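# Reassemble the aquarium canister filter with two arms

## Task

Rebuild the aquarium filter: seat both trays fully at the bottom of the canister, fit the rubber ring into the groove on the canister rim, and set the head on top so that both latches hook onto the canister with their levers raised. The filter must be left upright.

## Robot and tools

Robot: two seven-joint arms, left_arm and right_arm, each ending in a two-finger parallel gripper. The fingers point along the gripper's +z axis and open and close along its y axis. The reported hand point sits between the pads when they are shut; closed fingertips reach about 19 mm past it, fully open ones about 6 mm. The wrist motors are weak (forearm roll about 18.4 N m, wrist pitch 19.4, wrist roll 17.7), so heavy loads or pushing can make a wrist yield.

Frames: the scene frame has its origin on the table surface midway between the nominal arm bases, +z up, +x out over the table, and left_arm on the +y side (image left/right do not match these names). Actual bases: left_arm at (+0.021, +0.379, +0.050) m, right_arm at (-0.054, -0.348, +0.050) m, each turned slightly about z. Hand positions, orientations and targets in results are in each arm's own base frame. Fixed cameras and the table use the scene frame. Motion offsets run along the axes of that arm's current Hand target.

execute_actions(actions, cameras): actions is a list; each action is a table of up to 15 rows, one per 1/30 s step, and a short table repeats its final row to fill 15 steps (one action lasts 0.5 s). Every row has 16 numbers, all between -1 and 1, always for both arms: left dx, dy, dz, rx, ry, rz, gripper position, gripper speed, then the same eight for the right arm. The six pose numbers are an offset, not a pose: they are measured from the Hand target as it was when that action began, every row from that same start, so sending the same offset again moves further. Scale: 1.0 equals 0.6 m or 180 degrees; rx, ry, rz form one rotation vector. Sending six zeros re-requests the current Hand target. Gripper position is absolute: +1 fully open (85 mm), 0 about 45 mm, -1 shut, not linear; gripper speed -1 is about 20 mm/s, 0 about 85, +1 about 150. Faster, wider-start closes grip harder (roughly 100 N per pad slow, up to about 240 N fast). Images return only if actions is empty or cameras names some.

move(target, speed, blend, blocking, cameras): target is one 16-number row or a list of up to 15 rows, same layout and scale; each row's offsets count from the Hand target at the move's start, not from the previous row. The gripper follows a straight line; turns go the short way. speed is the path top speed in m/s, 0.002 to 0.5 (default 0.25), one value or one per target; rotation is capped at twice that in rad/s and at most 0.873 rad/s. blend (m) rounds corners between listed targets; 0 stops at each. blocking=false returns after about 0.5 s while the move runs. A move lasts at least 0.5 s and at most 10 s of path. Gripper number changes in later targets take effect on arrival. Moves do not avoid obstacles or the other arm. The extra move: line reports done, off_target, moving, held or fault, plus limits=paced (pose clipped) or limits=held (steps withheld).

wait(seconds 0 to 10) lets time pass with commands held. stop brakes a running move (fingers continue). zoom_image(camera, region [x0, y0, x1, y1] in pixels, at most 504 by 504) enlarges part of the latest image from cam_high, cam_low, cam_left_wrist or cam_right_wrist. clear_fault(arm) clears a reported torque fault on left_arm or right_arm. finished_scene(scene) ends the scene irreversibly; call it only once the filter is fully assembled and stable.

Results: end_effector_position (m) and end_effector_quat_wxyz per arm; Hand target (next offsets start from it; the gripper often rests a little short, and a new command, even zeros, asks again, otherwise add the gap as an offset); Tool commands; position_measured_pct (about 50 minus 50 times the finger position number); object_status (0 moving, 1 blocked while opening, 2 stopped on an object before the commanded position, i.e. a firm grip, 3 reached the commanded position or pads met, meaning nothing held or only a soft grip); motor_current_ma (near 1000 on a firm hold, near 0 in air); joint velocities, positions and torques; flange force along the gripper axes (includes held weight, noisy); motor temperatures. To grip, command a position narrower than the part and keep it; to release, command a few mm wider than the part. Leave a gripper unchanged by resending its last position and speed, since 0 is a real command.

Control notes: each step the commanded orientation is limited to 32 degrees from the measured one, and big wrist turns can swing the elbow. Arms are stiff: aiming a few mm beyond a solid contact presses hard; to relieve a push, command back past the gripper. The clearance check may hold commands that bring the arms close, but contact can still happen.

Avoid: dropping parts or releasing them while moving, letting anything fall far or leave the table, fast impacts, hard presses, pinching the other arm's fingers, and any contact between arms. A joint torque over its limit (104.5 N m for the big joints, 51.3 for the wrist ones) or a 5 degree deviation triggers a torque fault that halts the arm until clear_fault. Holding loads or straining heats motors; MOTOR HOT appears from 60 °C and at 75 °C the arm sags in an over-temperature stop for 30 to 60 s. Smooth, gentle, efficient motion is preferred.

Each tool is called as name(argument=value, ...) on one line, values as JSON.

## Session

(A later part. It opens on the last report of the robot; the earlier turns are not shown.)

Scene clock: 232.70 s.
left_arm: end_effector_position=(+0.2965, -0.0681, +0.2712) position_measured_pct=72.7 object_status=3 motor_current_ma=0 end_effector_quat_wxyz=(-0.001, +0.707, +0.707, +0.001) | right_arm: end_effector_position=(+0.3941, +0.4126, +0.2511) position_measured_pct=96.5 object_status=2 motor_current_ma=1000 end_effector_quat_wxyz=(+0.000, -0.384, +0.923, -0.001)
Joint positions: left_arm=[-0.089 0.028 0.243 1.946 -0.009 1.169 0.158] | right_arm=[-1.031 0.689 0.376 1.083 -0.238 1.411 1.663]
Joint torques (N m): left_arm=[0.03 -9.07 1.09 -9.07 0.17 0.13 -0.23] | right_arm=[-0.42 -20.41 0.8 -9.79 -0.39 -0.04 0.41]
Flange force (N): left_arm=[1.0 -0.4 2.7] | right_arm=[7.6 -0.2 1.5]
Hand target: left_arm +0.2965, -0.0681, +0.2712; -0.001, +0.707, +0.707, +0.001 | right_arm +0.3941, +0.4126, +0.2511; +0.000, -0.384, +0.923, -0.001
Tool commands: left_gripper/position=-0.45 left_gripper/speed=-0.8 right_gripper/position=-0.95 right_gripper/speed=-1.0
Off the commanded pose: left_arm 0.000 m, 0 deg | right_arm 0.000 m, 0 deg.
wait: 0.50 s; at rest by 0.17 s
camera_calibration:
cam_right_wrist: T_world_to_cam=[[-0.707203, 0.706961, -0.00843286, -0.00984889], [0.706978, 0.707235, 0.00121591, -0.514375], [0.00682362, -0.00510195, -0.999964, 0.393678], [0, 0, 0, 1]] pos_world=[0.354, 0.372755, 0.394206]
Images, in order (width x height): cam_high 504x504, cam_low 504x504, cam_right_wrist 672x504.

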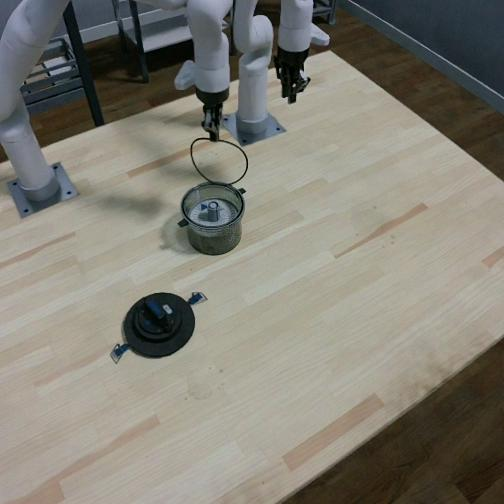

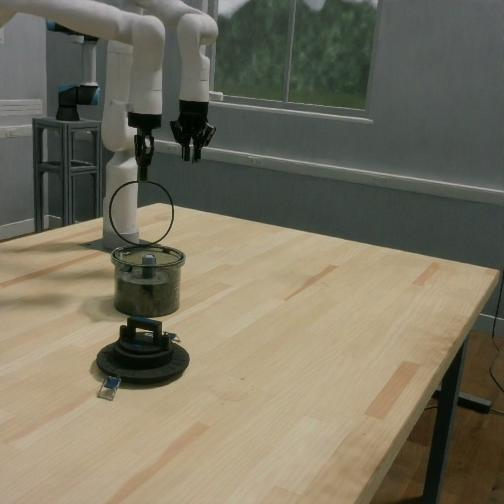

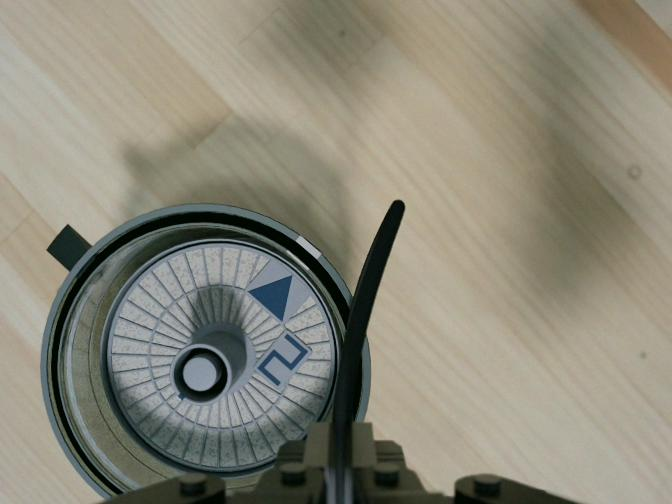

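move(target=[[0,0,0,0,0,0,-0.45,-0.8,0,-0.0645,0.0095,0,0,0,-0.95,-1],[0,0,0,0,0,0,-0.45,-0.8,0,-0.107,0.026,0,0,0,-0.95,-1],[0,0,0,0,0,0,-0.45,-0.8,0,-0.143,0.0462,0,0,0,-0.95,-1]], speed=0.02, blend=[0.01,0.01,0], cameras=["cam_right_wrist","cam_low","cam_high"])

zoom_image(camera="cam_low", region=[100, 180, 200, 290])

zoom_image(camera="cam_high", region=[170, 130, 260, 230])

Scene clock: 239.47 s.
left_arm: end_effector_position=(+0.2965, -0.0681, +0.2712) position_measured_pct=72.7 object_status=3 motor_current_ma=0 end_effector_quat_wxyz=(-0.001, +0.707, +0.707, +0.001) | right_arm: end_effector_position=(+0.4549, +0.3522, +0.2234) position_measured_pct=96.5 object_status=2 motor_current_ma=1000 end_effector_quat_wxyz=(+0.000, -0.384, +0.923, -0.001)
Joint positions: left_arm=[-0.089 0.028 0.243 1.946 -0.009 1.169 0.158] | right_arm=[-0.882 0.717 0.373 1.122 -0.247 1.346 1.821]
Joint torques (N m): left_arm=[0.04 -9 0.95 -9 0.15 0.11 -0.24] | right_arm=[-0.19 -20.85 0.92 -9.66 -0.39 -0.04 0.64]
Flange force (N): left_arm=[0.7 -0.4 2.3] | right_arm=[7.0 1.7 1.1]
Hand target: left_arm +0.2965, -0.0681, +0.2712; -0.001, +0.707, +0.707, +0.001 | right_arm +0.4549, +0.3521, +0.2234; +0.000, -0.384, +0.923, -0.001
Off the commanded pose: left_arm 0.000 m, 0 deg | right_arm 0.000 m, 0 deg.
move: done
camera_calibration:
cam_right_wrist: T_world_to_cam=[[-0.707203, 0.706961, -0.00843286, 0.0756874], [0.706978, 0.707235, 0.00121591, -0.514538], [0.00682362, -0.00510195, -0.999964, 0.365355], [0, 0, 0, 1]] pos_world=[0.4148, 0.312255, 0.366606]
Images, in order (width x height): cam_high 504x504, cam_low 504x504, cam_right_wrist 672x504.

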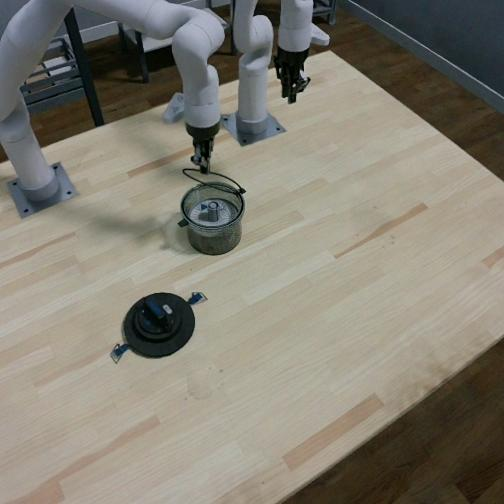

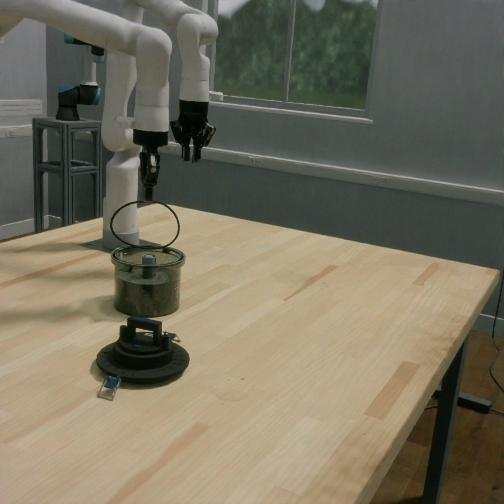

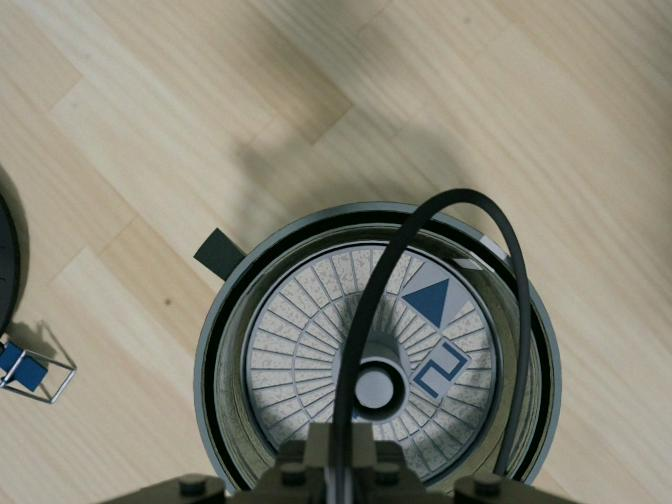

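Scaled by 4.582.

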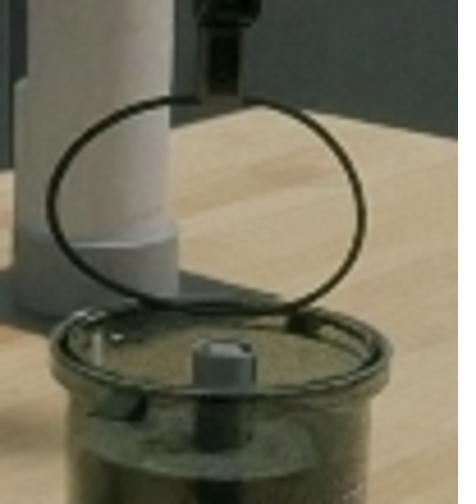

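Scaled by 5.040.

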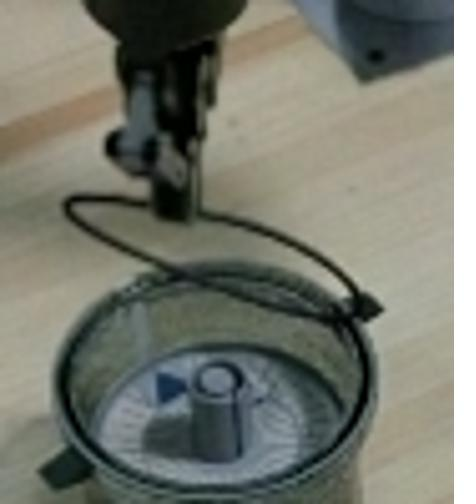

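move(target=[0,0,0,0,0,0,-0.45,-0.8,0,0.022,0,0,0,0,-0.95,-1], speed=0.008)

wait(seconds=0.5, cameras=["cam_right_wrist"])

zoom_image(camera="cam_right_wrist", region=[380, 180, 580, 490])

wait(seconds=0.2, cameras=["cam_right_wrist"])

Scene clock: 242.60 s.
left_arm: end_effector_position=(+0.2965, -0.0681, +0.2712) position_measured_pct=72.7 object_status=3 motor_current_ma=0 end_effector_quat_wxyz=(-0.001, +0.707, +0.707, +0.001) | right_arm: end_effector_position=(+0.4456, +0.3614, +0.2234) position_measured_pct=96.5 object_status=2 motor_current_ma=1000 end_effector_quat_wxyz=(+0.000, -0.384, +0.923, -0.001)
Joint positions: left_arm=[-0.089 0.028 0.243 1.946 -0.009 1.169 0.158] | right_arm=[-0.906 0.713 0.373 1.129 -0.246 1.342 1.799]
Joint torques (N m): left_arm=[0 -9.1 1.12 -9 0.15 0.11 -0.21] | right_arm=[-0.37 -20.64 0.92 -9.64 -0.39 -0.03 0.41]
Flange force (N): left_arm=[1.0 -0.2 2.4] | right_arm=[7.3 0.8 1.0]
Hand target: left_arm +0.2965, -0.0681, +0.2712; -0.001, +0.707, +0.707, +0.001 | right_arm +0.4456, +0.3614, +0.2234; +0.000, -0.384, +0.923, -0.001
Off the commanded pose: left_arm 0.000 m, 0 deg | right_arm 0.000 m, 0 deg.
move: done

Scene clock: 243.10 s.
left_arm: end_effector_position=(+0.2965, -0.0681, +0.2712) position_measured_pct=72.7 object_status=3 motor_current_ma=0 end_effector_quat_wxyz=(-0.001, +0.707, +0.707, +0.001) | right_arm: end_effector_position=(+0.4456, +0.3614, +0.2234) position_measured_pct=96.5 object_status=2 motor_current_ma=1000 end_effector_quat_wxyz=(+0.000, -0.384, +0.923, -0.001)
Joint positions: left_arm=[-0.089 0.028 0.243 1.946 -0.009 1.169 0.158] | right_arm=[-0.906 0.713 0.373 1.129 -0.246 1.342 1.798]
Joint torques (N m): left_arm=[-0.04 -8.99 1.17 -8.97 0.11 0.08 -0.16] | right_arm=[-0.4 -20.65 0.91 -9.66 -0.39 -0.03 0.39]
Flange force (N): left_arm=[1.2 -0.4 2.1] | right_arm=[7.4 0.8 1.1]
Hand target: left_arm +0.2965, -0.0681, +0.2712; -0.001, +0.707, +0.707, +0.001 | right_arm +0.4456, +0.3614, +0.2234; +0.000, -0.384, +0.923, -0.001
Tool commands: left_gripper/position=-0.45 left_gripper/speed=-0.8 right_gripper/position=-0.95 right_gripper/speed=-1.0
Off the commanded pose: left_arm 0.000 m, 0 deg | right_arm 0.000 m, 0 deg.
wait: 0.50 s; at rest by 0.17 s
camera_calibration:
cam_right_wrist: T_world_to_cam=[[-0.707204, 0.70696, -0.00836217, 0.0625093], [0.706977, 0.707236, 0.00128663, -0.514566], [0.00682362, -0.00500195, -0.999964, 0.365334], [0, 0, 0, 1]] pos_world=[0.4055, 0.321555, 0.366506]
Images, in order (width x height): cam_right_wrist 672x504.

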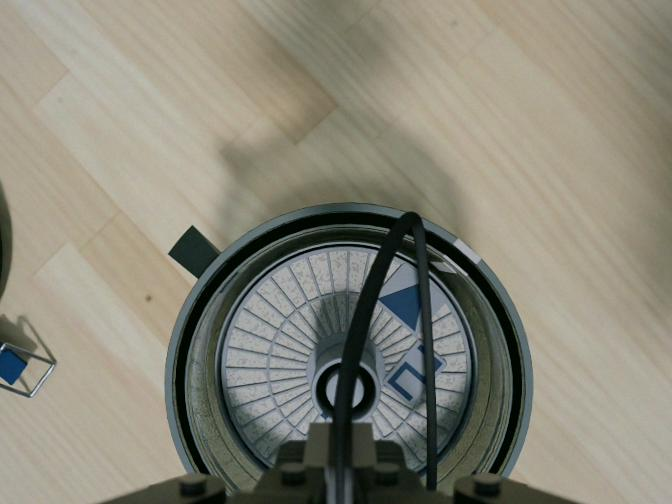

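Scaled by 1.626.

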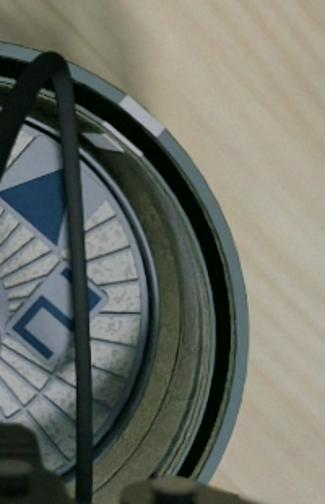

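Scene clock: 243.30 s.
left_arm: end_effector_position=(+0.2965, -0.0681, +0.2712) position_measured_pct=72.7 object_status=3 motor_current_ma=0 end_effector_quat_wxyz=(-0.001, +0.707, +0.707, +0.001) | right_arm: end_effector_position=(+0.4456, +0.3614, +0.2234) position_measured_pct=96.5 object_status=2 motor_current_ma=1000 end_effector_quat_wxyz=(+0.000, -0.384, +0.923, -0.001)
Joint positions: left_arm=[-0.089 0.028 0.243 1.946 -0.009 1.169 0.158] | right_arm=[-0.906 0.713 0.373 1.129 -0.246 1.342 1.798]
Joint torques (N m): left_arm=[0.08 -9.08 1.17 -9.06 0.16 0.14 -0.19] | right_arm=[-0.43 -20.67 0.91 -9.67 -0.4 -0.06 0.4]
Flange force (N): left_arm=[1.3 -0.4 2.6] | right_arm=[7.3 0.7 1.0]
Hand target: left_arm +0.2965, -0.0681, +0.2712; -0.001, +0.707, +0.707, +0.001 | right_arm +0.4456, +0.3614, +0.2234; +0.000, -0.384, +0.923, -0.001
Tool commands: left_gripper/position=-0.45 left_gripper/speed=-0.8 right_gripper/position=-0.95 right_gripper/speed=-1.0
Off the commanded pose: left_arm 0.000 m, 0 deg | right_arm 0.000 m, 0 deg.
wait: 0.20 s; at rest by 0.17 s
camera_calibration:
cam_right_wrist: T_world_to_cam=[[-0.707204, 0.70696, -0.00836217, 0.0625093], [0.706977, 0.707236, 0.00128663, -0.514566], [0.00682362, -0.00500195, -0.999964, 0.365334], [0, 0, 0, 1]] pos_world=[0.4055, 0.321555, 0.366506]
Images, in order (width x height): cam_right_wrist 672x504.

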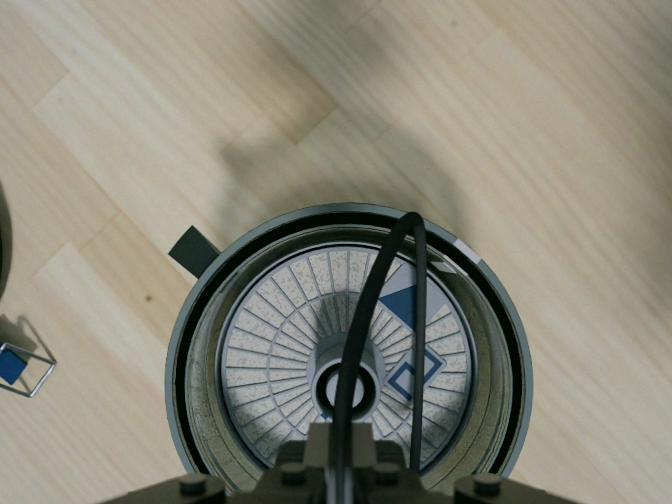

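move(target=[[0,0,0,0,0,0,-0.45,-0.8,0,0,-0.078,0,0,0,-0.95,-1],[0,0,0,0,0,0,-0.45,-0.8,0.2266,0.0837,-0.078,0,0,0,-0.95,-1],[0,0,0,0,0,0,-0.45,-0.8,0.2266,0.0837,0.2,0,0,0,-0.95,-1]], speed=[0.05,0.08,0.08], cameras=["cam_low","cam_right_wrist"])

Scene clock: 251.80 s.
left_arm: end_effector_position=(+0.2965, -0.0681, +0.2712) position_measured_pct=72.7 object_status=3 motor_current_ma=0 end_effector_quat_wxyz=(-0.001, +0.707, +0.707, +0.001) | right_arm: end_effector_position=(+0.3142, +0.3002, +0.1035) position_measured_pct=96.5 object_status=2 motor_current_ma=1000 end_effector_quat_wxyz=(+0.000, -0.384, +0.923, -0.001)
Joint positions: left_arm=[-0.089 0.028 0.243 1.946 -0.009 1.169 0.158] | right_arm=[-1.043 0.568 0.323 1.849 -0.248 0.765 1.772]
Joint torques (N m): left_arm=[0.01 -9.12 0.99 -9.09 0.16 0.16 -0.2] | right_arm=[-0.34 -15.46 0.34 -7.25 -0.32 -0.07 0.31]
Flange force (N): left_arm=[0.9 -0.3 2.8] | right_arm=[5.6 0.1 -2.3]
Hand target: left_arm +0.2965, -0.0681, +0.2712; -0.001, +0.707, +0.707, +0.001 | right_arm +0.3142, +0.3002, +0.1035; +0.000, -0.384, +0.923, -0.001
Off the commanded pose: left_arm 0.000 m, 0 deg | right_arm 0.000 m, 0 deg.
move: done
camera_calibration:
cam_right_wrist: T_world_to_cam=[[-0.707203, 0.706961, -0.00843286, 0.0117926], [0.706978, 0.707235, 0.00121591, -0.378144], [0.00682362, -0.00510195, -0.999964, 0.246056], [0, 0, 0, 1]] pos_world=[0.274, 0.260355, 0.246606]
Images, in order (width x height): cam_low 504x504, cam_right_wrist 672x504.

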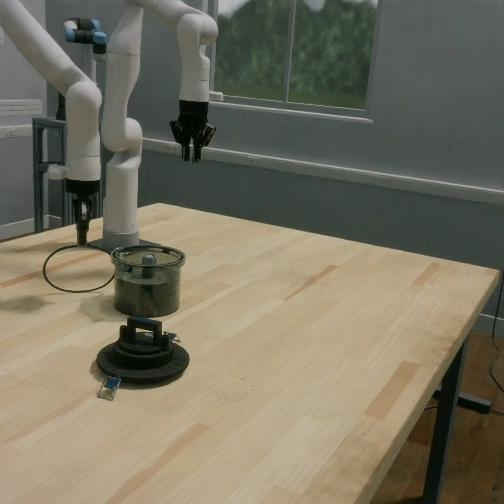

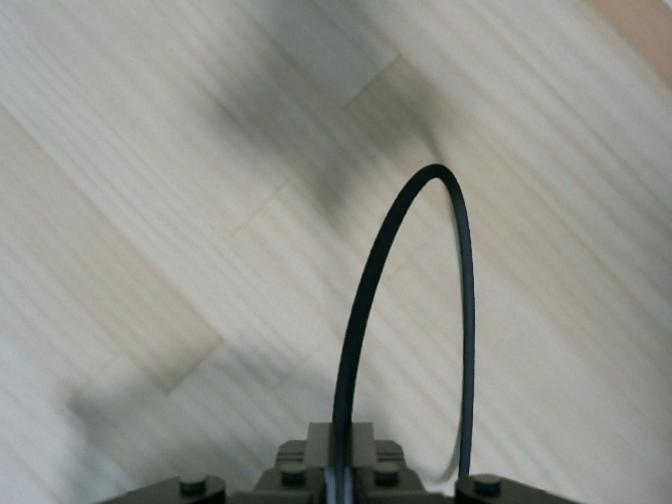

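move(target=[[0,0,0,0,0,0,-0.45,-0.8,0,-0.03,0.08,0,0,0,-0.95,-1],[0,0,0,0,0,0,-0.45,-0.8,0,-0.02,0.15,0,0,0,-0.95,-1],[0,0,0,0,0,0,-0.45,-0.8,0,0,0.217,0,0,0,-0.95,-1]], speed=0.05, blend=[0.01,0.01,0], cameras=["cam_low","cam_right_wrist"])

Scene clock: 255.60 s.
left_arm: end_effector_position=(+0.2965, -0.0681, +0.2712) position_measured_pct=72.7 object_status=3 motor_current_ma=0 end_effector_quat_wxyz=(-0.001, +0.707, +0.707, +0.001) | right_arm: end_effector_position=(+0.3141, +0.3000, -0.0267) position_measured_pct=96.5 object_status=2 motor_current_ma=1000 end_effector_quat_wxyz=(+0.000, -0.384, +0.923, -0.001)
Joint positions: left_arm=[-0.089 0.028 0.243 1.946 -0.009 1.169 0.158] | right_arm=[-0.956 0.831 0.199 1.913 -0.355 0.432 1.865]
Joint torques (N m): left_arm=[-0.01 -9.11 0.97 -8.98 0.17 0.14 -0.2] | right_arm=[-0.44 -17.76 0.11 -4.89 -0.38 0.06 0.39]
Flange force (N): left_arm=[0.7 -0.1 2.5] | right_arm=[4.2 0.0 -3.2]
Hand target: left_arm +0.2965, -0.0681, +0.2712; -0.001, +0.707, +0.707, +0.001 | right_arm +0.3141, +0.3001, -0.0267; +0.000, -0.384, +0.923, -0.001
Off the commanded pose: left_arm 0.000 m, 0 deg | right_arm 0.000 m, 0 deg.
move: done
camera_calibration:
cam_right_wrist: T_world_to_cam=[[-0.707204, 0.70696, -0.00836216, 0.0108291], [0.706977, 0.707235, 0.00114521, -0.377836], [0.00672364, -0.00510196, -0.999964, 0.115987], [0, 0, 0, 1]] pos_world=[0.274, 0.260155, 0.116506]
Images, in order (width x height): cam_low 504x504, cam_right_wrist 672x504.

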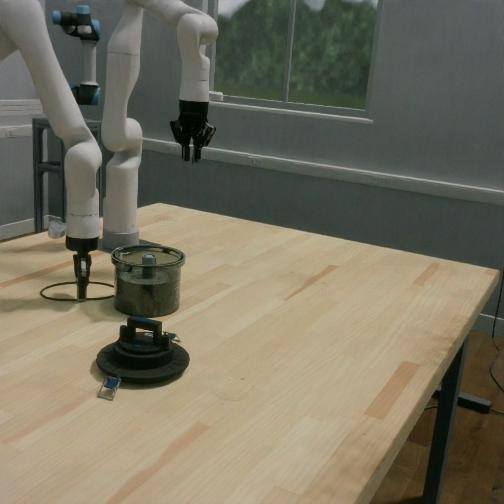

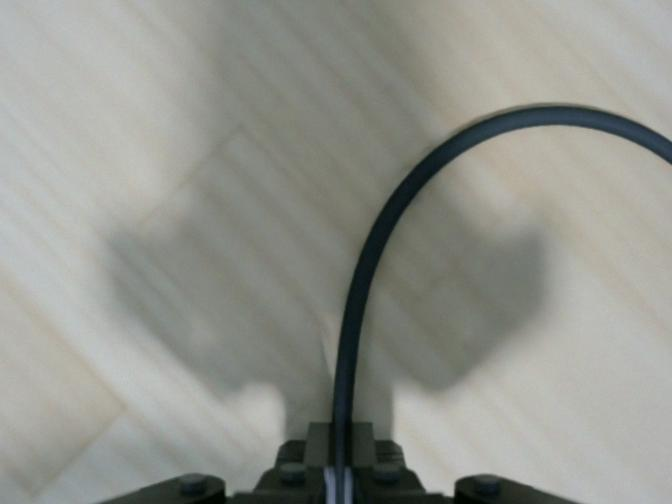

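move(target=[-0.4067,-0.263,0.15,0,0,0.232,-0.45,-0.8,0,0,0,0,0,0,-0.95,-1], speed=0.15, cameras=["cam_left_wrist","cam_low","cam_high"])

Scene clock: 259.63 s.
left_arm: end_effector_position=(+0.1390, -0.3121, +0.1807) position_measured_pct=72.7 object_status=3 motor_current_ma=0 end_effector_quat_wxyz=(-0.001, +0.912, +0.409, +0.001) | right_arm: end_effector_position=(+0.3141, +0.3001, -0.0267) position_measured_pct=96.5 object_status=2 motor_current_ma=1000 end_effector_quat_wxyz=(+0.000, -0.384, +0.923, -0.001)
Joint positions: left_arm=[0.54 0.285 0.674 2.044 -0.229 0.888 0.614] | right_arm=[-0.956 0.832 0.199 1.913 -0.356 0.432 1.865]
Joint torques (N m): left_arm=[0.16 -10.64 2.49 -7.46 0.66 0.15 -0.14] | right_arm=[-0.42 -17.53 0.18 -4.88 -0.42 -0.03 0.4]
Flange force (N): left_arm=[0.1 0.3 4.2] | right_arm=[4.2 0.0 -3.8]
Hand target: left_arm +0.1390, -0.3121, +0.1807; -0.001, +0.912, +0.409, +0.001 | right_arm +0.3141, +0.3001, -0.0267; +0.000, -0.384, +0.923, -0.001
Off the commanded pose: left_arm 0.000 m, 0 deg | right_arm 0.000 m, 0 deg.
move: done
camera_calibration:
cam_left_wrist: T_world_to_cam=[[0.756494, -0.653339, 0.0293981, -0.319024], [-0.653797, -0.756616, 0.0090745, -0.0917856], [0.0163143, -0.0260852, -0.999527, 0.319661], [0, 0, 0, 1]] pos_world=[0.176116, -0.269539, 0.329722]
Images, in order (width x height): cam_high 504x504, cam_low 504x504, cam_left_wrist 672x504.

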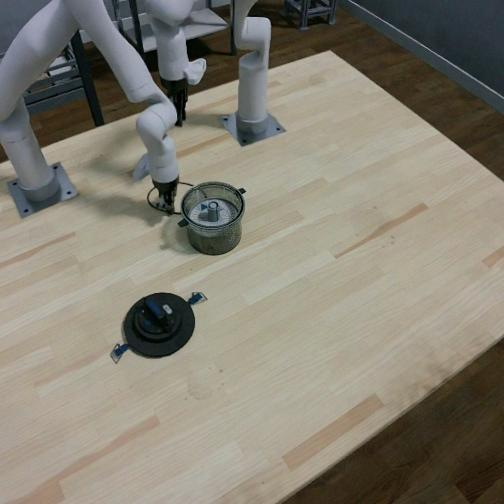

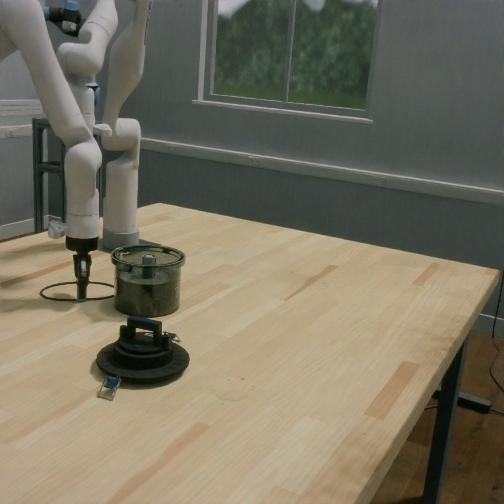

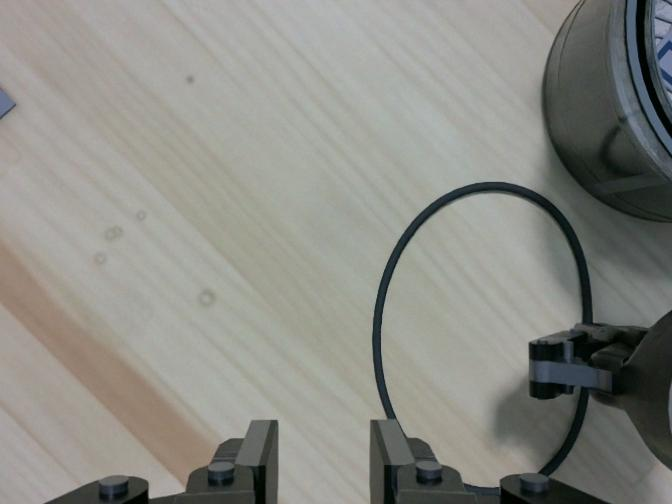

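move(target=[0,0,0,0,0,0,-0.45,-0.8,0,-0.055,-0.002,0,0,0,-0.95,-1], speed=0.04, cameras=["cam_left_wrist"])

Scene clock: 261.83 s.
left_arm: end_effector_position=(+0.1390, -0.3121, +0.1807) position_measured_pct=72.7 object_status=3 motor_current_ma=0 end_effector_quat_wxyz=(-0.001, +0.912, +0.409, +0.001) | right_arm: end_effector_position=(+0.3375, +0.2769, -0.0255) position_measured_pct=96.5 object_status=2 motor_current_ma=1000 end_effector_quat_wxyz=(+0.000, -0.384, +0.923, -0.001)
Joint positions: left_arm=[0.54 0.285 0.674 2.044 -0.23 0.888 0.614] | right_arm=[-0.875 0.83 0.193 1.906 -0.338 0.438 1.923]
Joint torques (N m): left_arm=[0.07 -10.77 2.59 -7.55 0.29 0.13 -0.18] | right_arm=[-0.39 -17.59 0.2 -4.93 -0.42 -0.06 0.31]
Flange force (N): left_arm=[0.0 0.0 4.1] | right_arm=[4.3 0.2 -3.7]
Hand target: left_arm +0.1390, -0.3121, +0.1807; -0.001, +0.912, +0.409, +0.001 | right_arm +0.3376, +0.2768, -0.0255; +0.000, -0.384, +0.923, -0.001
Off the commanded pose: left_arm 0.000 m, 0 deg | right_arm 0.000 m, 0 deg.
move: done
camera_calibration:
cam_left_wrist: T_world_to_cam=[[0.756493, -0.653341, 0.0293981, -0.319024], [-0.653798, -0.756614, 0.00907445, -0.0917849], [0.0163143, -0.0260852, -0.999527, 0.319661], [0, 0, 0, 1]] pos_world=[0.176116, -0.269539, 0.329722]
Images, in order (width x height): cam_left_wrist 672x504.

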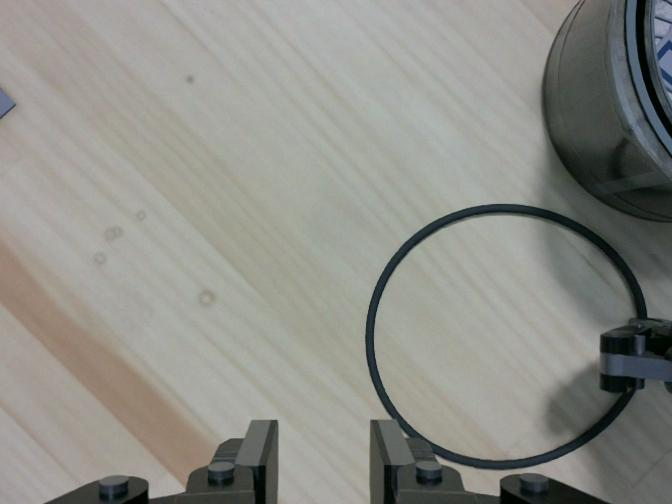

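move(target=[0.0092,0.0492,0.3,0,0,0,-0.45,-0.8,0,0,0,0,0,0,-0.95,-1], speed=0.1, cameras=["cam_left_wrist","cam_right_wrist","cam_low","cam_high"])

Scene clock: 264.67 s.
left_arm: end_effector_position=(+0.1647, -0.3273, +0.0007) position_measured_pct=72.7 object_status=3 motor_current_ma=0 end_effector_quat_wxyz=(-0.001, +0.912, +0.409, +0.001) | right_arm: end_effector_position=(+0.3376, +0.2768, -0.0255) position_measured_pct=96.5 object_status=2 motor_current_ma=1000 end_effector_quat_wxyz=(+0.000, -0.384, +0.923, -0.001)
Joint positions: left_arm=[0.797 0.719 0.337 2.142 -0.632 0.379 0.924] | right_arm=[-0.875 0.83 0.193 1.906 -0.338 0.438 1.924]
Joint torques (N m): left_arm=[-0.02 -16.14 3.12 -3.34 0.13 0.21 -0.15] | right_arm=[-0.38 -17.64 0.21 -4.97 -0.43 -0.07 0.42]
Flange force (N): left_arm=[0.8 -3.8 5.7] | right_arm=[4.2 0.4 -3.7]
Hand target: left_arm +0.1647, -0.3273, +0.0007; -0.001, +0.912, +0.409, +0.001 | right_arm +0.3376, +0.2768, -0.0255; +0.000, -0.384, +0.923, -0.001
Off the commanded pose: left_arm 0.000 m, 0 deg | right_arm 0.000 m, 0 deg.
move: done
camera_calibration:
cam_left_wrist: T_world_to_cam=[[0.756451, -0.653387, 0.0294643, -0.34312], [-0.653847, -0.756571, 0.00914868, -0.0848382], [0.0163142, -0.0261857, -0.999524, 0.138902], [0, 0, 0, 1]] pos_world=[0.201816, -0.284739, 0.149722]
cam_right_wrist: T_world_to_cam=[[-0.707204, 0.70696, -0.00836217, 0.0438588], [0.706977, 0.707236, 0.00128663, -0.37806], [0.00682362, -0.00500195, -0.999964, 0.116757], [0, 0, 0, 1]] pos_world=[0.2975, 0.236955, 0.117606]

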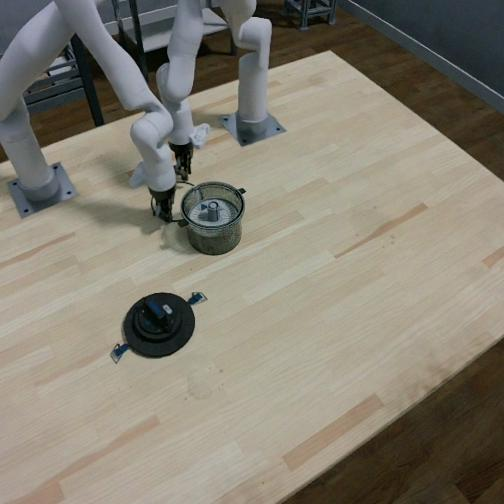

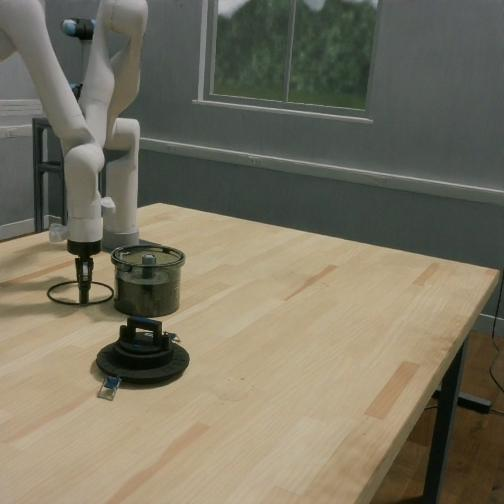

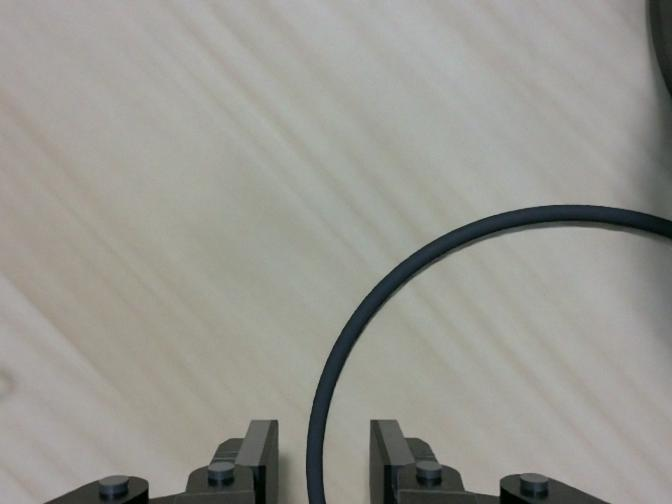

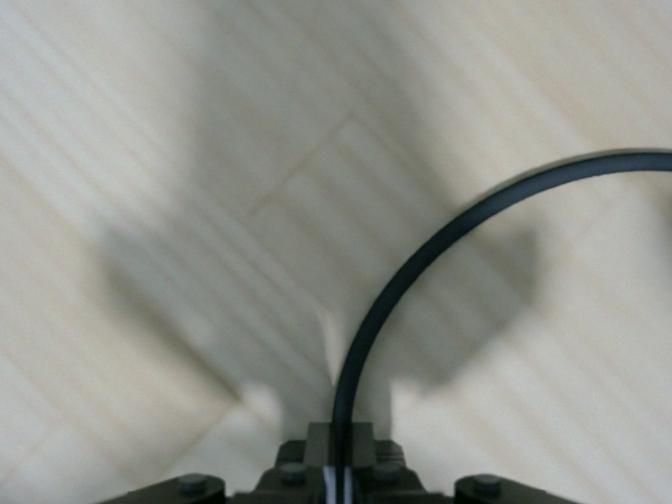

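move(target=[0,0,0.04,0,0,0,-0.45,-0.8,0,0,0,0,0,0,-0.95,-1], speed=0.03)

move(target=[0,0,0.004,0,0,0,-0.45,-0.8,0,0,0,0,0,0,-0.95,-1], speed=0.01)

move(target=[0,0,0.0025,0,0,0,-0.45,-0.8,0,0,0,0,0,0,-0.95,-1], speed=0.01)

Scene clock: 266.33 s.
left_arm: end_effector_position=(+0.1647, -0.3272, -0.0233) position_measured_pct=72.7 object_status=3 motor_current_ma=0 end_effector_quat_wxyz=(-0.001, +0.912, +0.409, +0.001) | right_arm: end_effector_position=(+0.3376, +0.2768, -0.0255) position_measured_pct=96.5 object_status=2 motor_current_ma=1000 end_effector_quat_wxyz=(+0.000, -0.384, +0.923, -0.001)
Joint positions: left_arm=[0.845 0.775 0.269 2.144 -0.67 0.307 0.958] | right_arm=[-0.875 0.83 0.193 1.906 -0.338 0.438 1.924]
Joint torques (N m): left_arm=[0.26 -16.65 3.07 -2.6 0.35 0.41 -0.05] | right_arm=[-0.38 -17.61 0.22 -4.97 -0.4 -0.07 0.41]
Flange force (N): left_arm=[2.1 -4.2 6.4] | right_arm=[4.3 0.4 -3.7]
Hand target: left_arm +0.1647, -0.3272, -0.0233; -0.001, +0.912, +0.409, +0.001 | right_arm +0.3376, +0.2768, -0.0255; +0.000, -0.384, +0.923, -0.001
Off the commanded pose: left_arm 0.000 m, 0 deg | right_arm 0.000 m, 0 deg.
move: done

Scene clock: 267.03 s.
left_arm: end_effector_position=(+0.1647, -0.3272, -0.0257) position_measured_pct=72.7 object_status=3 motor_current_ma=0 end_effector_quat_wxyz=(-0.001, +0.912, +0.409, +0.001) | right_arm: end_effector_position=(+0.3376, +0.2768, -0.0255) position_measured_pct=96.5 object_status=2 motor_current_ma=1000 end_effector_quat_wxyz=(+0.000, -0.384, +0.923, -0.001)
Joint positions: left_arm=[0.849 0.78 0.263 2.143 -0.673 0.299 0.961] | right_arm=[-0.875 0.83 0.193 1.906 -0.338 0.438 1.924]
Joint torques (N m): left_arm=[-0.12 -16.48 3.2 -2.73 0.22 0.09 -0.19] | right_arm=[-0.37 -17.63 0.22 -4.98 -0.39 -0.07 0.4]
Flange force (N): left_arm=[1.0 -5.5 6.1] | right_arm=[4.3 0.4 -3.7]
Hand target: left_arm +0.1647, -0.3272, -0.0257; -0.001, +0.912, +0.409, +0.001 | right_arm +0.3376, +0.2768, -0.0255; +0.000, -0.384, +0.923, -0.001
Off the commanded pose: left_arm 0.000 m, 0 deg | right_arm 0.000 m, 0 deg.
move: done

Scene clock: 267.73 s.
left_arm: end_effector_position=(+0.1647, -0.3272, -0.0272) position_measured_pct=72.7 object_status=3 motor_current_ma=0 end_effector_quat_wxyz=(-0.001, +0.912, +0.409, +0.001) | right_arm: end_effector_position=(+0.3376, +0.2768, -0.0255) position_measured_pct=96.5 object_status=2 motor_current_ma=1000 end_effector_quat_wxyz=(+0.000, -0.384, +0.923, -0.001)
Joint positions: left_arm=[0.852 0.784 0.258 2.143 -0.675 0.295 0.963] | right_arm=[-0.875 0.83 0.193 1.906 -0.338 0.438 1.924]
Joint torques (N m): left_arm=[0.09 -16.58 2.72 -2.75 0.19 0.31 -0.21] | right_arm=[-0.37 -17.6 0.21 -4.95 -0.42 -0.05 0.39]
Flange force (N): left_arm=[1.5 -4.9 5.1] | right_arm=[4.3 0.4 -3.7]
Hand target: left_arm +0.1647, -0.3272, -0.0272; -0.001, +0.912, +0.409, +0.001 | right_arm +0.3376, +0.2768, -0.0255; +0.000, -0.384, +0.923, -0.001
Off the commanded pose: left_arm 0.000 m, 0 deg | right_arm 0.000 m, 0 deg.
move: done

move(target=[0,0,0.002,0,0,0,-0.45,-0.8,0,0,0,0,0,0,-0.95,-1], speed=0.01)

move(target=[0,0,0.002,0,0,0,-0.45,-0.8,0,0,0,0,0,0,-0.95,-1], speed=0.01)

Scene clock: 268.90 s.
left_arm: end_effector_position=(+0.1647, -0.3272, -0.0284) position_measured_pct=72.7 object_status=3 motor_current_ma=0 end_effector_quat_wxyz=(-0.001, +0.912, +0.409, +0.001) | right_arm: end_effector_position=(+0.3376, +0.2768, -0.0255) position_measured_pct=96.5 object_status=2 motor_current_ma=1000 end_effector_quat_wxyz=(+0.000, -0.384, +0.923, -0.001)
Joint positions: left_arm=[0.855 0.787 0.255 2.143 -0.676 0.291 0.965] | right_arm=[-0.875 0.83 0.193 1.906 -0.338 0.438 1.924]
Joint torques (N m): left_arm=[-0.09 -16.85 2.75 -2.63 0.28 0.33 -0.13] | right_arm=[-0.37 -17.58 0.23 -4.95 -0.4 -0.05 0.42]
Flange force (N): left_arm=[1.2 -4.8 6.3] | right_arm=[4.3 0.4 -3.8]
Hand target: left_arm +0.1647, -0.3272, -0.0284; -0.001, +0.912, +0.409, +0.001 | right_arm +0.3376, +0.2768, -0.0255; +0.000, -0.384, +0.923, -0.001
Off the commanded pose: left_arm 0.000 m, 0 deg | right_arm 0.000 m, 0 deg.
move: done

Scene clock: 269.60 s.
left_arm: end_effector_position=(+0.1647, -0.3272, -0.0296) position_measured_pct=72.7 object_status=3 motor_current_ma=0 end_effector_quat_wxyz=(-0.001, +0.912, +0.409, +0.001) | right_arm: end_effector_position=(+0.3376, +0.2768, -0.0255) position_measured_pct=96.5 object_status=2 motor_current_ma=1000 end_effector_quat_wxyz=(+0.000, -0.384, +0.923, -0.001)
Joint positions: left_arm=[0.857 0.79 0.252 2.143 -0.678 0.288 0.966] | right_arm=[-0.875 0.83 0.193 1.906 -0.338 0.438 1.924]
Joint torques (N m): left_arm=[-0.09 -14.86 2.21 -2.87 0.13 -0.03 -0.23] | right_arm=[-0.39 -17.59 0.21 -4.96 -0.41 -0.07 0.41]
Flange force (N): left_arm=[1.2 -5.5 -1.2] | right_arm=[4.3 0.4 -3.8]
Hand target: left_arm +0.1647, -0.3272, -0.0296; -0.001, +0.912, +0.409, +0.001 | right_arm +0.3376, +0.2768, -0.0255; +0.000, -0.384, +0.923, -0.001
Off the commanded pose: left_arm 0.000 m, 0 deg | right_arm 0.000 m, 0 deg.
move: done

move(target=[0,0,-0.002,0,0,0,-0.45,-0.8,0,0,0.003,0,0,0,-0.95,-1], speed=0.01)

move(target=[0,0,0,0,0,0,-0.95,-1,0,0,0,0,0,0,-0.95,-1])

wait(seconds=0.8, cameras=["cam_left_wrist","cam_right_wrist","cam_low"])

Scene clock: 270.83 s.
left_arm: end_effector_position=(+0.1647, -0.3272, -0.0284) position_measured_pct=72.7 object_status=3 motor_current_ma=0 end_effector_quat_wxyz=(-0.001, +0.912, +0.409, +0.001) | right_arm: end_effector_position=(+0.3376, +0.2768, -0.0273) position_measured_pct=96.5 object_status=2 motor_current_ma=1000 end_effector_quat_wxyz=(+0.000, -0.384, +0.923, -0.001)
Joint positions: left_arm=[0.855 0.787 0.255 2.143 -0.677 0.291 0.965] | right_arm=[-0.874 0.834 0.191 1.906 -0.339 0.434 1.924]
Joint torques (N m): left_arm=[0.08 -16.8 2.52 -2.62 0.22 0.17 -0.2] | right_arm=[-0.43 -17.68 0.18 -4.91 -0.42 -0.06 0.42]
Flange force (N): left_arm=[1.1 -3.7 4.7] | right_arm=[4.2 0.3 -3.6]
Hand target: left_arm +0.1647, -0.3272, -0.0284; -0.001, +0.912, +0.409, +0.001 | right_arm +0.3376, +0.2768, -0.0273; +0.000, -0.384, +0.923, -0.001
Off the commanded pose: left_arm 0.000 m, 0 deg | right_arm 0.000 m, 0 deg.
move: done

Scene clock: 272.57 s.
left_arm: end_effector_position=(+0.1647, -0.3272, -0.0284) position_measured_pct=96.5 object_status=0 motor_current_ma=1000 end_effector_quat_wxyz=(-0.001, +0.912, +0.409, +0.001) | right_arm: end_effector_position=(+0.3376, +0.2768, -0.0273) position_measured_pct=96.5 object_status=2 motor_current_ma=1000 end_effector_quat_wxyz=(+0.000, -0.384, +0.923, -0.001)
Joint positions: left_arm=[0.855 0.787 0.255 2.143 -0.677 0.291 0.965] | right_arm=[-0.874 0.834 0.191 1.906 -0.339 0.434 1.924]
Joint torques (N m): left_arm=[0.05 -15.62 2.56 -2.89 0.14 -0.07 -0.23] | right_arm=[-0.42 -17.59 0.19 -4.94 -0.44 -0.08 0.4]
Flange force (N): left_arm=[1.4 -5.0 1.2] | right_arm=[4.3 0.3 -3.9]
Hand target: left_arm +0.1647, -0.3272, -0.0284; -0.001, +0.912, +0.409, +0.001 | right_arm +0.3376, +0.2768, -0.0273; +0.000, -0.384, +0.923, -0.001
Off the commanded pose: left_arm 0.000 m, 0 deg | right_arm 0.000 m, 0 deg.
move: done

Scene clock: 273.37 s.
left_arm: end_effector_position=(+0.1647, -0.3272, -0.0284) position_measured_pct=96.5 object_status=2 motor_current_ma=1000 end_effector_quat_wxyz=(-0.001, +0.912, +0.409, +0.001) | right_arm: end_effector_position=(+0.3376, +0.2768, -0.0273) position_measured_pct=96.5 object_status=2 motor_current_ma=1000 end_effector_quat_wxyz=(+0.000, -0.384, +0.923, -0.001)
Joint positions: left_arm=[0.855 0.787 0.255 2.143 -0.677 0.291 0.965] | right_arm=[-0.874 0.834 0.191 1.906 -0.339 0.434 1.924]
Joint torques (N m): left_arm=[-0.02 -15.69 2.53 -2.9 0.17 -0.09 -0.22] | right_arm=[-0.39 -17.6 0.14 -4.91 -0.42 -0.04 0.39]
Flange force (N): left_arm=[1.3 -5.0 1.5] | right_arm=[4.3 0.3 -3.8]
Hand target: left_arm +0.1647, -0.3272, -0.0284; -0.001, +0.912, +0.409, +0.001 | right_arm +0.3376, +0.2768, -0.0273; +0.000, -0.384, +0.923, -0.001
Tool commands: left_gripper/position=-0.95 left_gripper/speed=-1.0 right_gripper/position=-0.95 right_gripper/speed=-1.0
Off the commanded pose: left_arm 0.000 m, 0 deg | right_arm 0.000 m, 0 deg.
wait: 0.80 s; at rest by 0.17 s
camera_calibration:
cam_left_wrist: T_world_to_cam=[[0.756494, -0.653339, 0.0293981, -0.342184], [-0.653797, -0.756616, 0.0090745, -0.0845104], [0.0163143, -0.0260852, -0.999527, 0.109847], [0, 0, 0, 1]] pos_world=[0.201816, -0.284639, 0.120622]
cam_right_wrist: T_world_to_cam=[[-0.707204, 0.70696, -0.00836217, 0.043773], [0.706977, 0.707236, 0.00128663, -0.377987], [0.00682362, -0.00500195, -0.999964, 0.114957], [0, 0, 0, 1]] pos_world=[0.2974, 0.236955, 0.115806]
Images, in order (width x height): cam_low 504x504, cam_left_wrist 672x504, cam_right_wrist 672x504.

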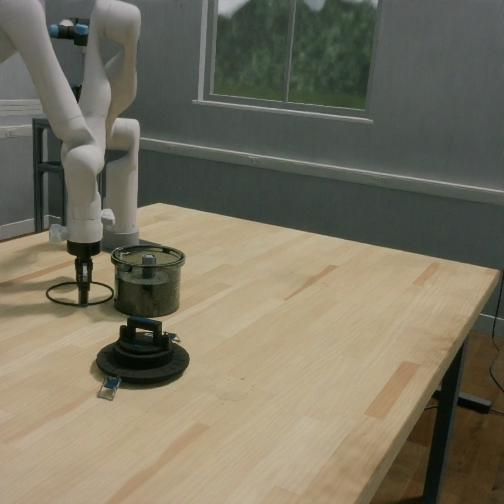

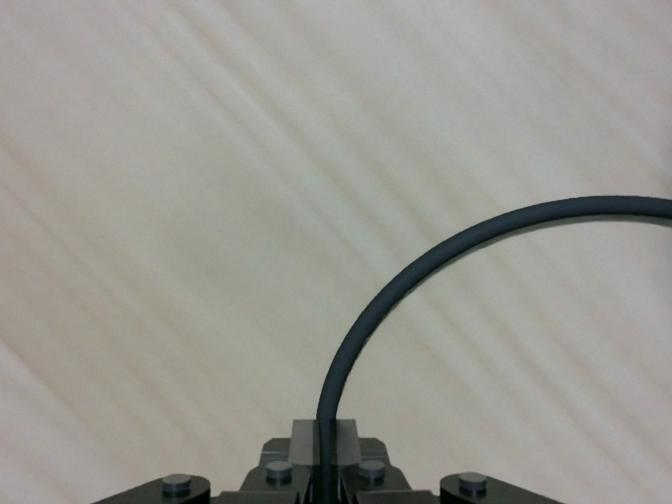

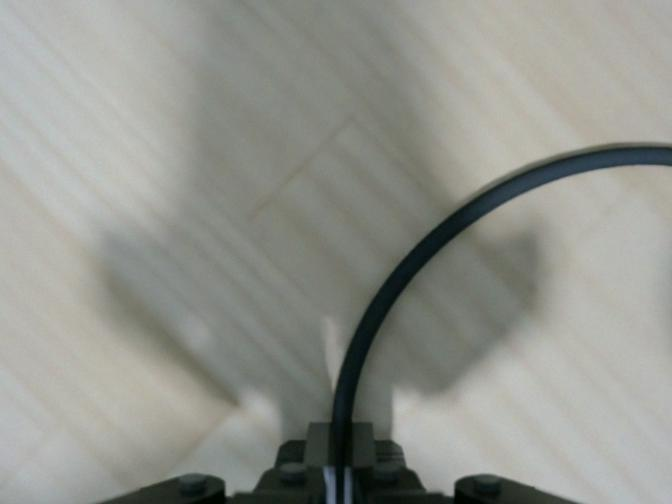

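move(target=[0,0,-0.05,0,0,0,-0.95,-1,0,0,-0.05,0,0,0,-0.95,-1], speed=0.04, cameras=["cam_left_wrist","cam_right_wrist"])

Scene clock: 277.73 s.
left_arm: end_effector_position=(+0.1647, -0.3273, +0.0015) position_measured_pct=96.5 object_status=2 motor_current_ma=1000 end_effector_quat_wxyz=(-0.001, +0.912, +0.409, +0.001) | right_arm: end_effector_position=(+0.3376, +0.2768, +0.0027) position_measured_pct=96.5 object_status=2 motor_current_ma=1000 end_effector_quat_wxyz=(+0.000, -0.384, +0.923, -0.001)
Joint positions: left_arm=[0.795 0.717 0.339 2.142 -0.631 0.382 0.923] | right_arm=[-0.895 0.769 0.222 1.903 -0.32 0.505 1.908]
Joint torques (N m): left_arm=[0.23 -16.24 3 -3.44 0.13 -0.05 -0.3] | right_arm=[-0.43 -16.86 0.25 -5.5 -0.37 -0.24 0.4]
Flange force (N): left_arm=[0.9 -3.0 4.6] | right_arm=[4.6 0.4 -4.6]
Hand target: left_arm +0.1647, -0.3273, +0.0016; -0.001, +0.912, +0.409, +0.001 | right_arm +0.3376, +0.2769, +0.0027; +0.000, -0.384, +0.923, -0.001
Off the commanded pose: left_arm 0.000 m, 0 deg | right_arm 0.000 m, 0 deg.
move: done
camera_calibration:
cam_left_wrist: T_world_to_cam=[[0.756494, -0.653337, 0.0294634, -0.343138], [-0.653797, -0.756614, 0.00915013, -0.0848682], [0.0163143, -0.0261851, -0.999524, 0.139702], [0, 0, 0, 1]] pos_world=[0.201816, -0.284739, 0.150522]
cam_right_wrist: T_world_to_cam=[[-0.707204, 0.70696, -0.00836217, 0.0440946], [0.706977, 0.707236, 0.00128663, -0.378097], [0.00682362, -0.00500195, -0.999964, 0.144956], [0, 0, 0, 1]] pos_world=[0.2975, 0.236955, 0.145806]
Images, in order (width x height): cam_left_wrist 672x504, cam_right_wrist 672x504.

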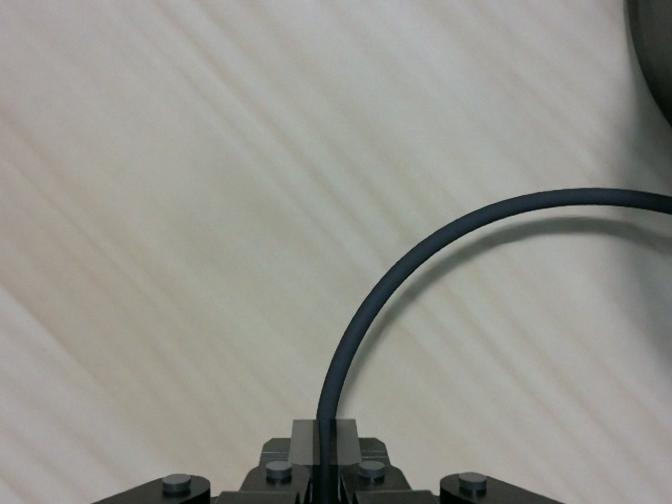

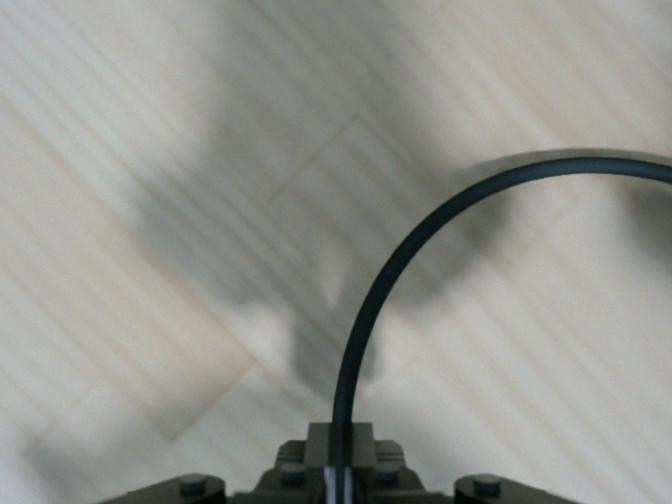

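move(target=[0,0,-0.26,0,0,0,-0.95,-1,0,0,-0.26,0,0,0,-0.95,-1], speed=0.06, cameras=["all"])

Scene clock: 281.30 s.
left_arm: end_effector_position=(+0.1647, -0.3276, +0.1575) position_measured_pct=96.5 object_status=2 motor_current_ma=1000 end_effector_quat_wxyz=(-0.001, +0.912, +0.409, +0.001) | right_arm: end_effector_position=(+0.3375, +0.2770, +0.1587) position_measured_pct=96.5 object_status=2 motor_current_ma=1000 end_effector_quat_wxyz=(+0.000, -0.384, +0.923, -0.001)
Joint positions: left_arm=[0.544 0.388 0.654 2.007 -0.313 0.848 0.646] | right_arm=[-0.987 0.479 0.347 1.775 -0.197 0.922 1.803]
Joint torques (N m): left_arm=[-0.14 -12.51 3.19 -7.05 0.03 0.18 -0.15] | right_arm=[-0.4 -15.1 0.24 -8.37 -0.46 -0.32 0.43]
Flange force (N): left_arm=[-0.6 -0.3 4.0] | right_arm=[5.5 0.5 -1.4]
Hand target: left_arm +0.1647, -0.3276, +0.1576; -0.001, +0.912, +0.409, +0.001 | right_arm +0.3375, +0.2770, +0.1587; +0.000, -0.384, +0.923, -0.001
Off the commanded pose: left_arm 0.000 m, 0 deg | right_arm 0.000 m, 0 deg.
move: done
camera_calibration:
cam_left_wrist: T_world_to_cam=[[0.756493, -0.653341, 0.0293981, -0.347911], [-0.653798, -0.756614, 0.00907445, -0.0864993], [0.0163143, -0.0260852, -0.999527, 0.295649], [0, 0, 0, 1]] pos_world=[0.201816, -0.285039, 0.306522]
cam_right_wrist: T_world_to_cam=[[-0.707203, 0.706961, -0.00843286, 0.0452081], [0.706978, 0.707235, 0.00121591, -0.378347], [0.00682362, -0.00510195, -0.999964, 0.300975], [0, 0, 0, 1]] pos_world=[0.2974, 0.237155, 0.301806]

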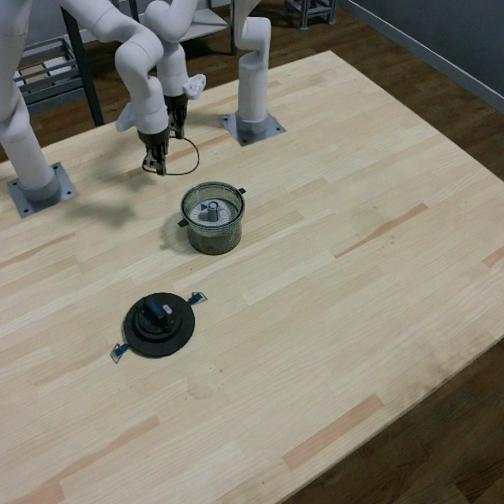

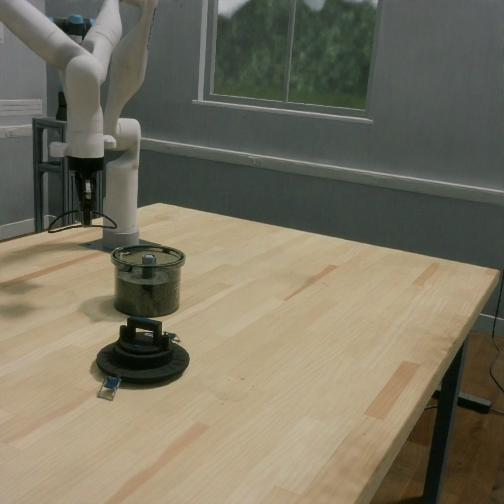

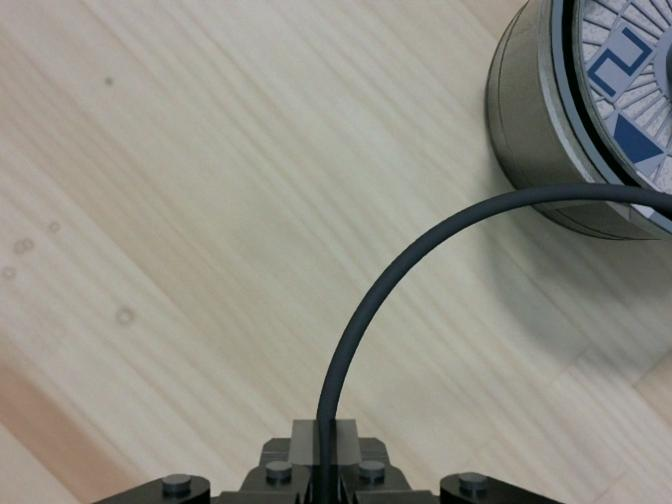

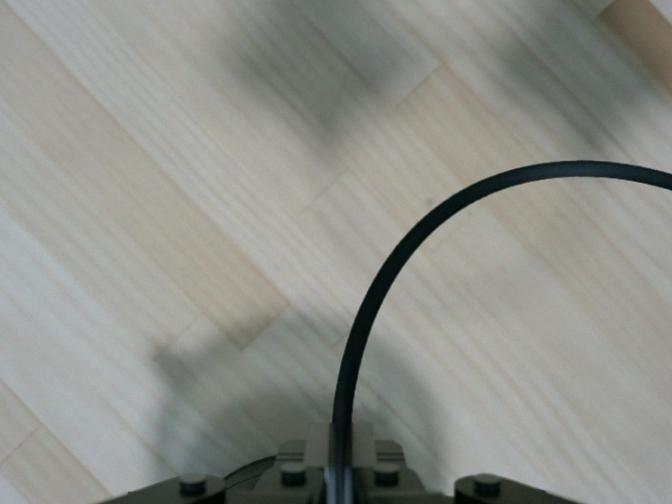

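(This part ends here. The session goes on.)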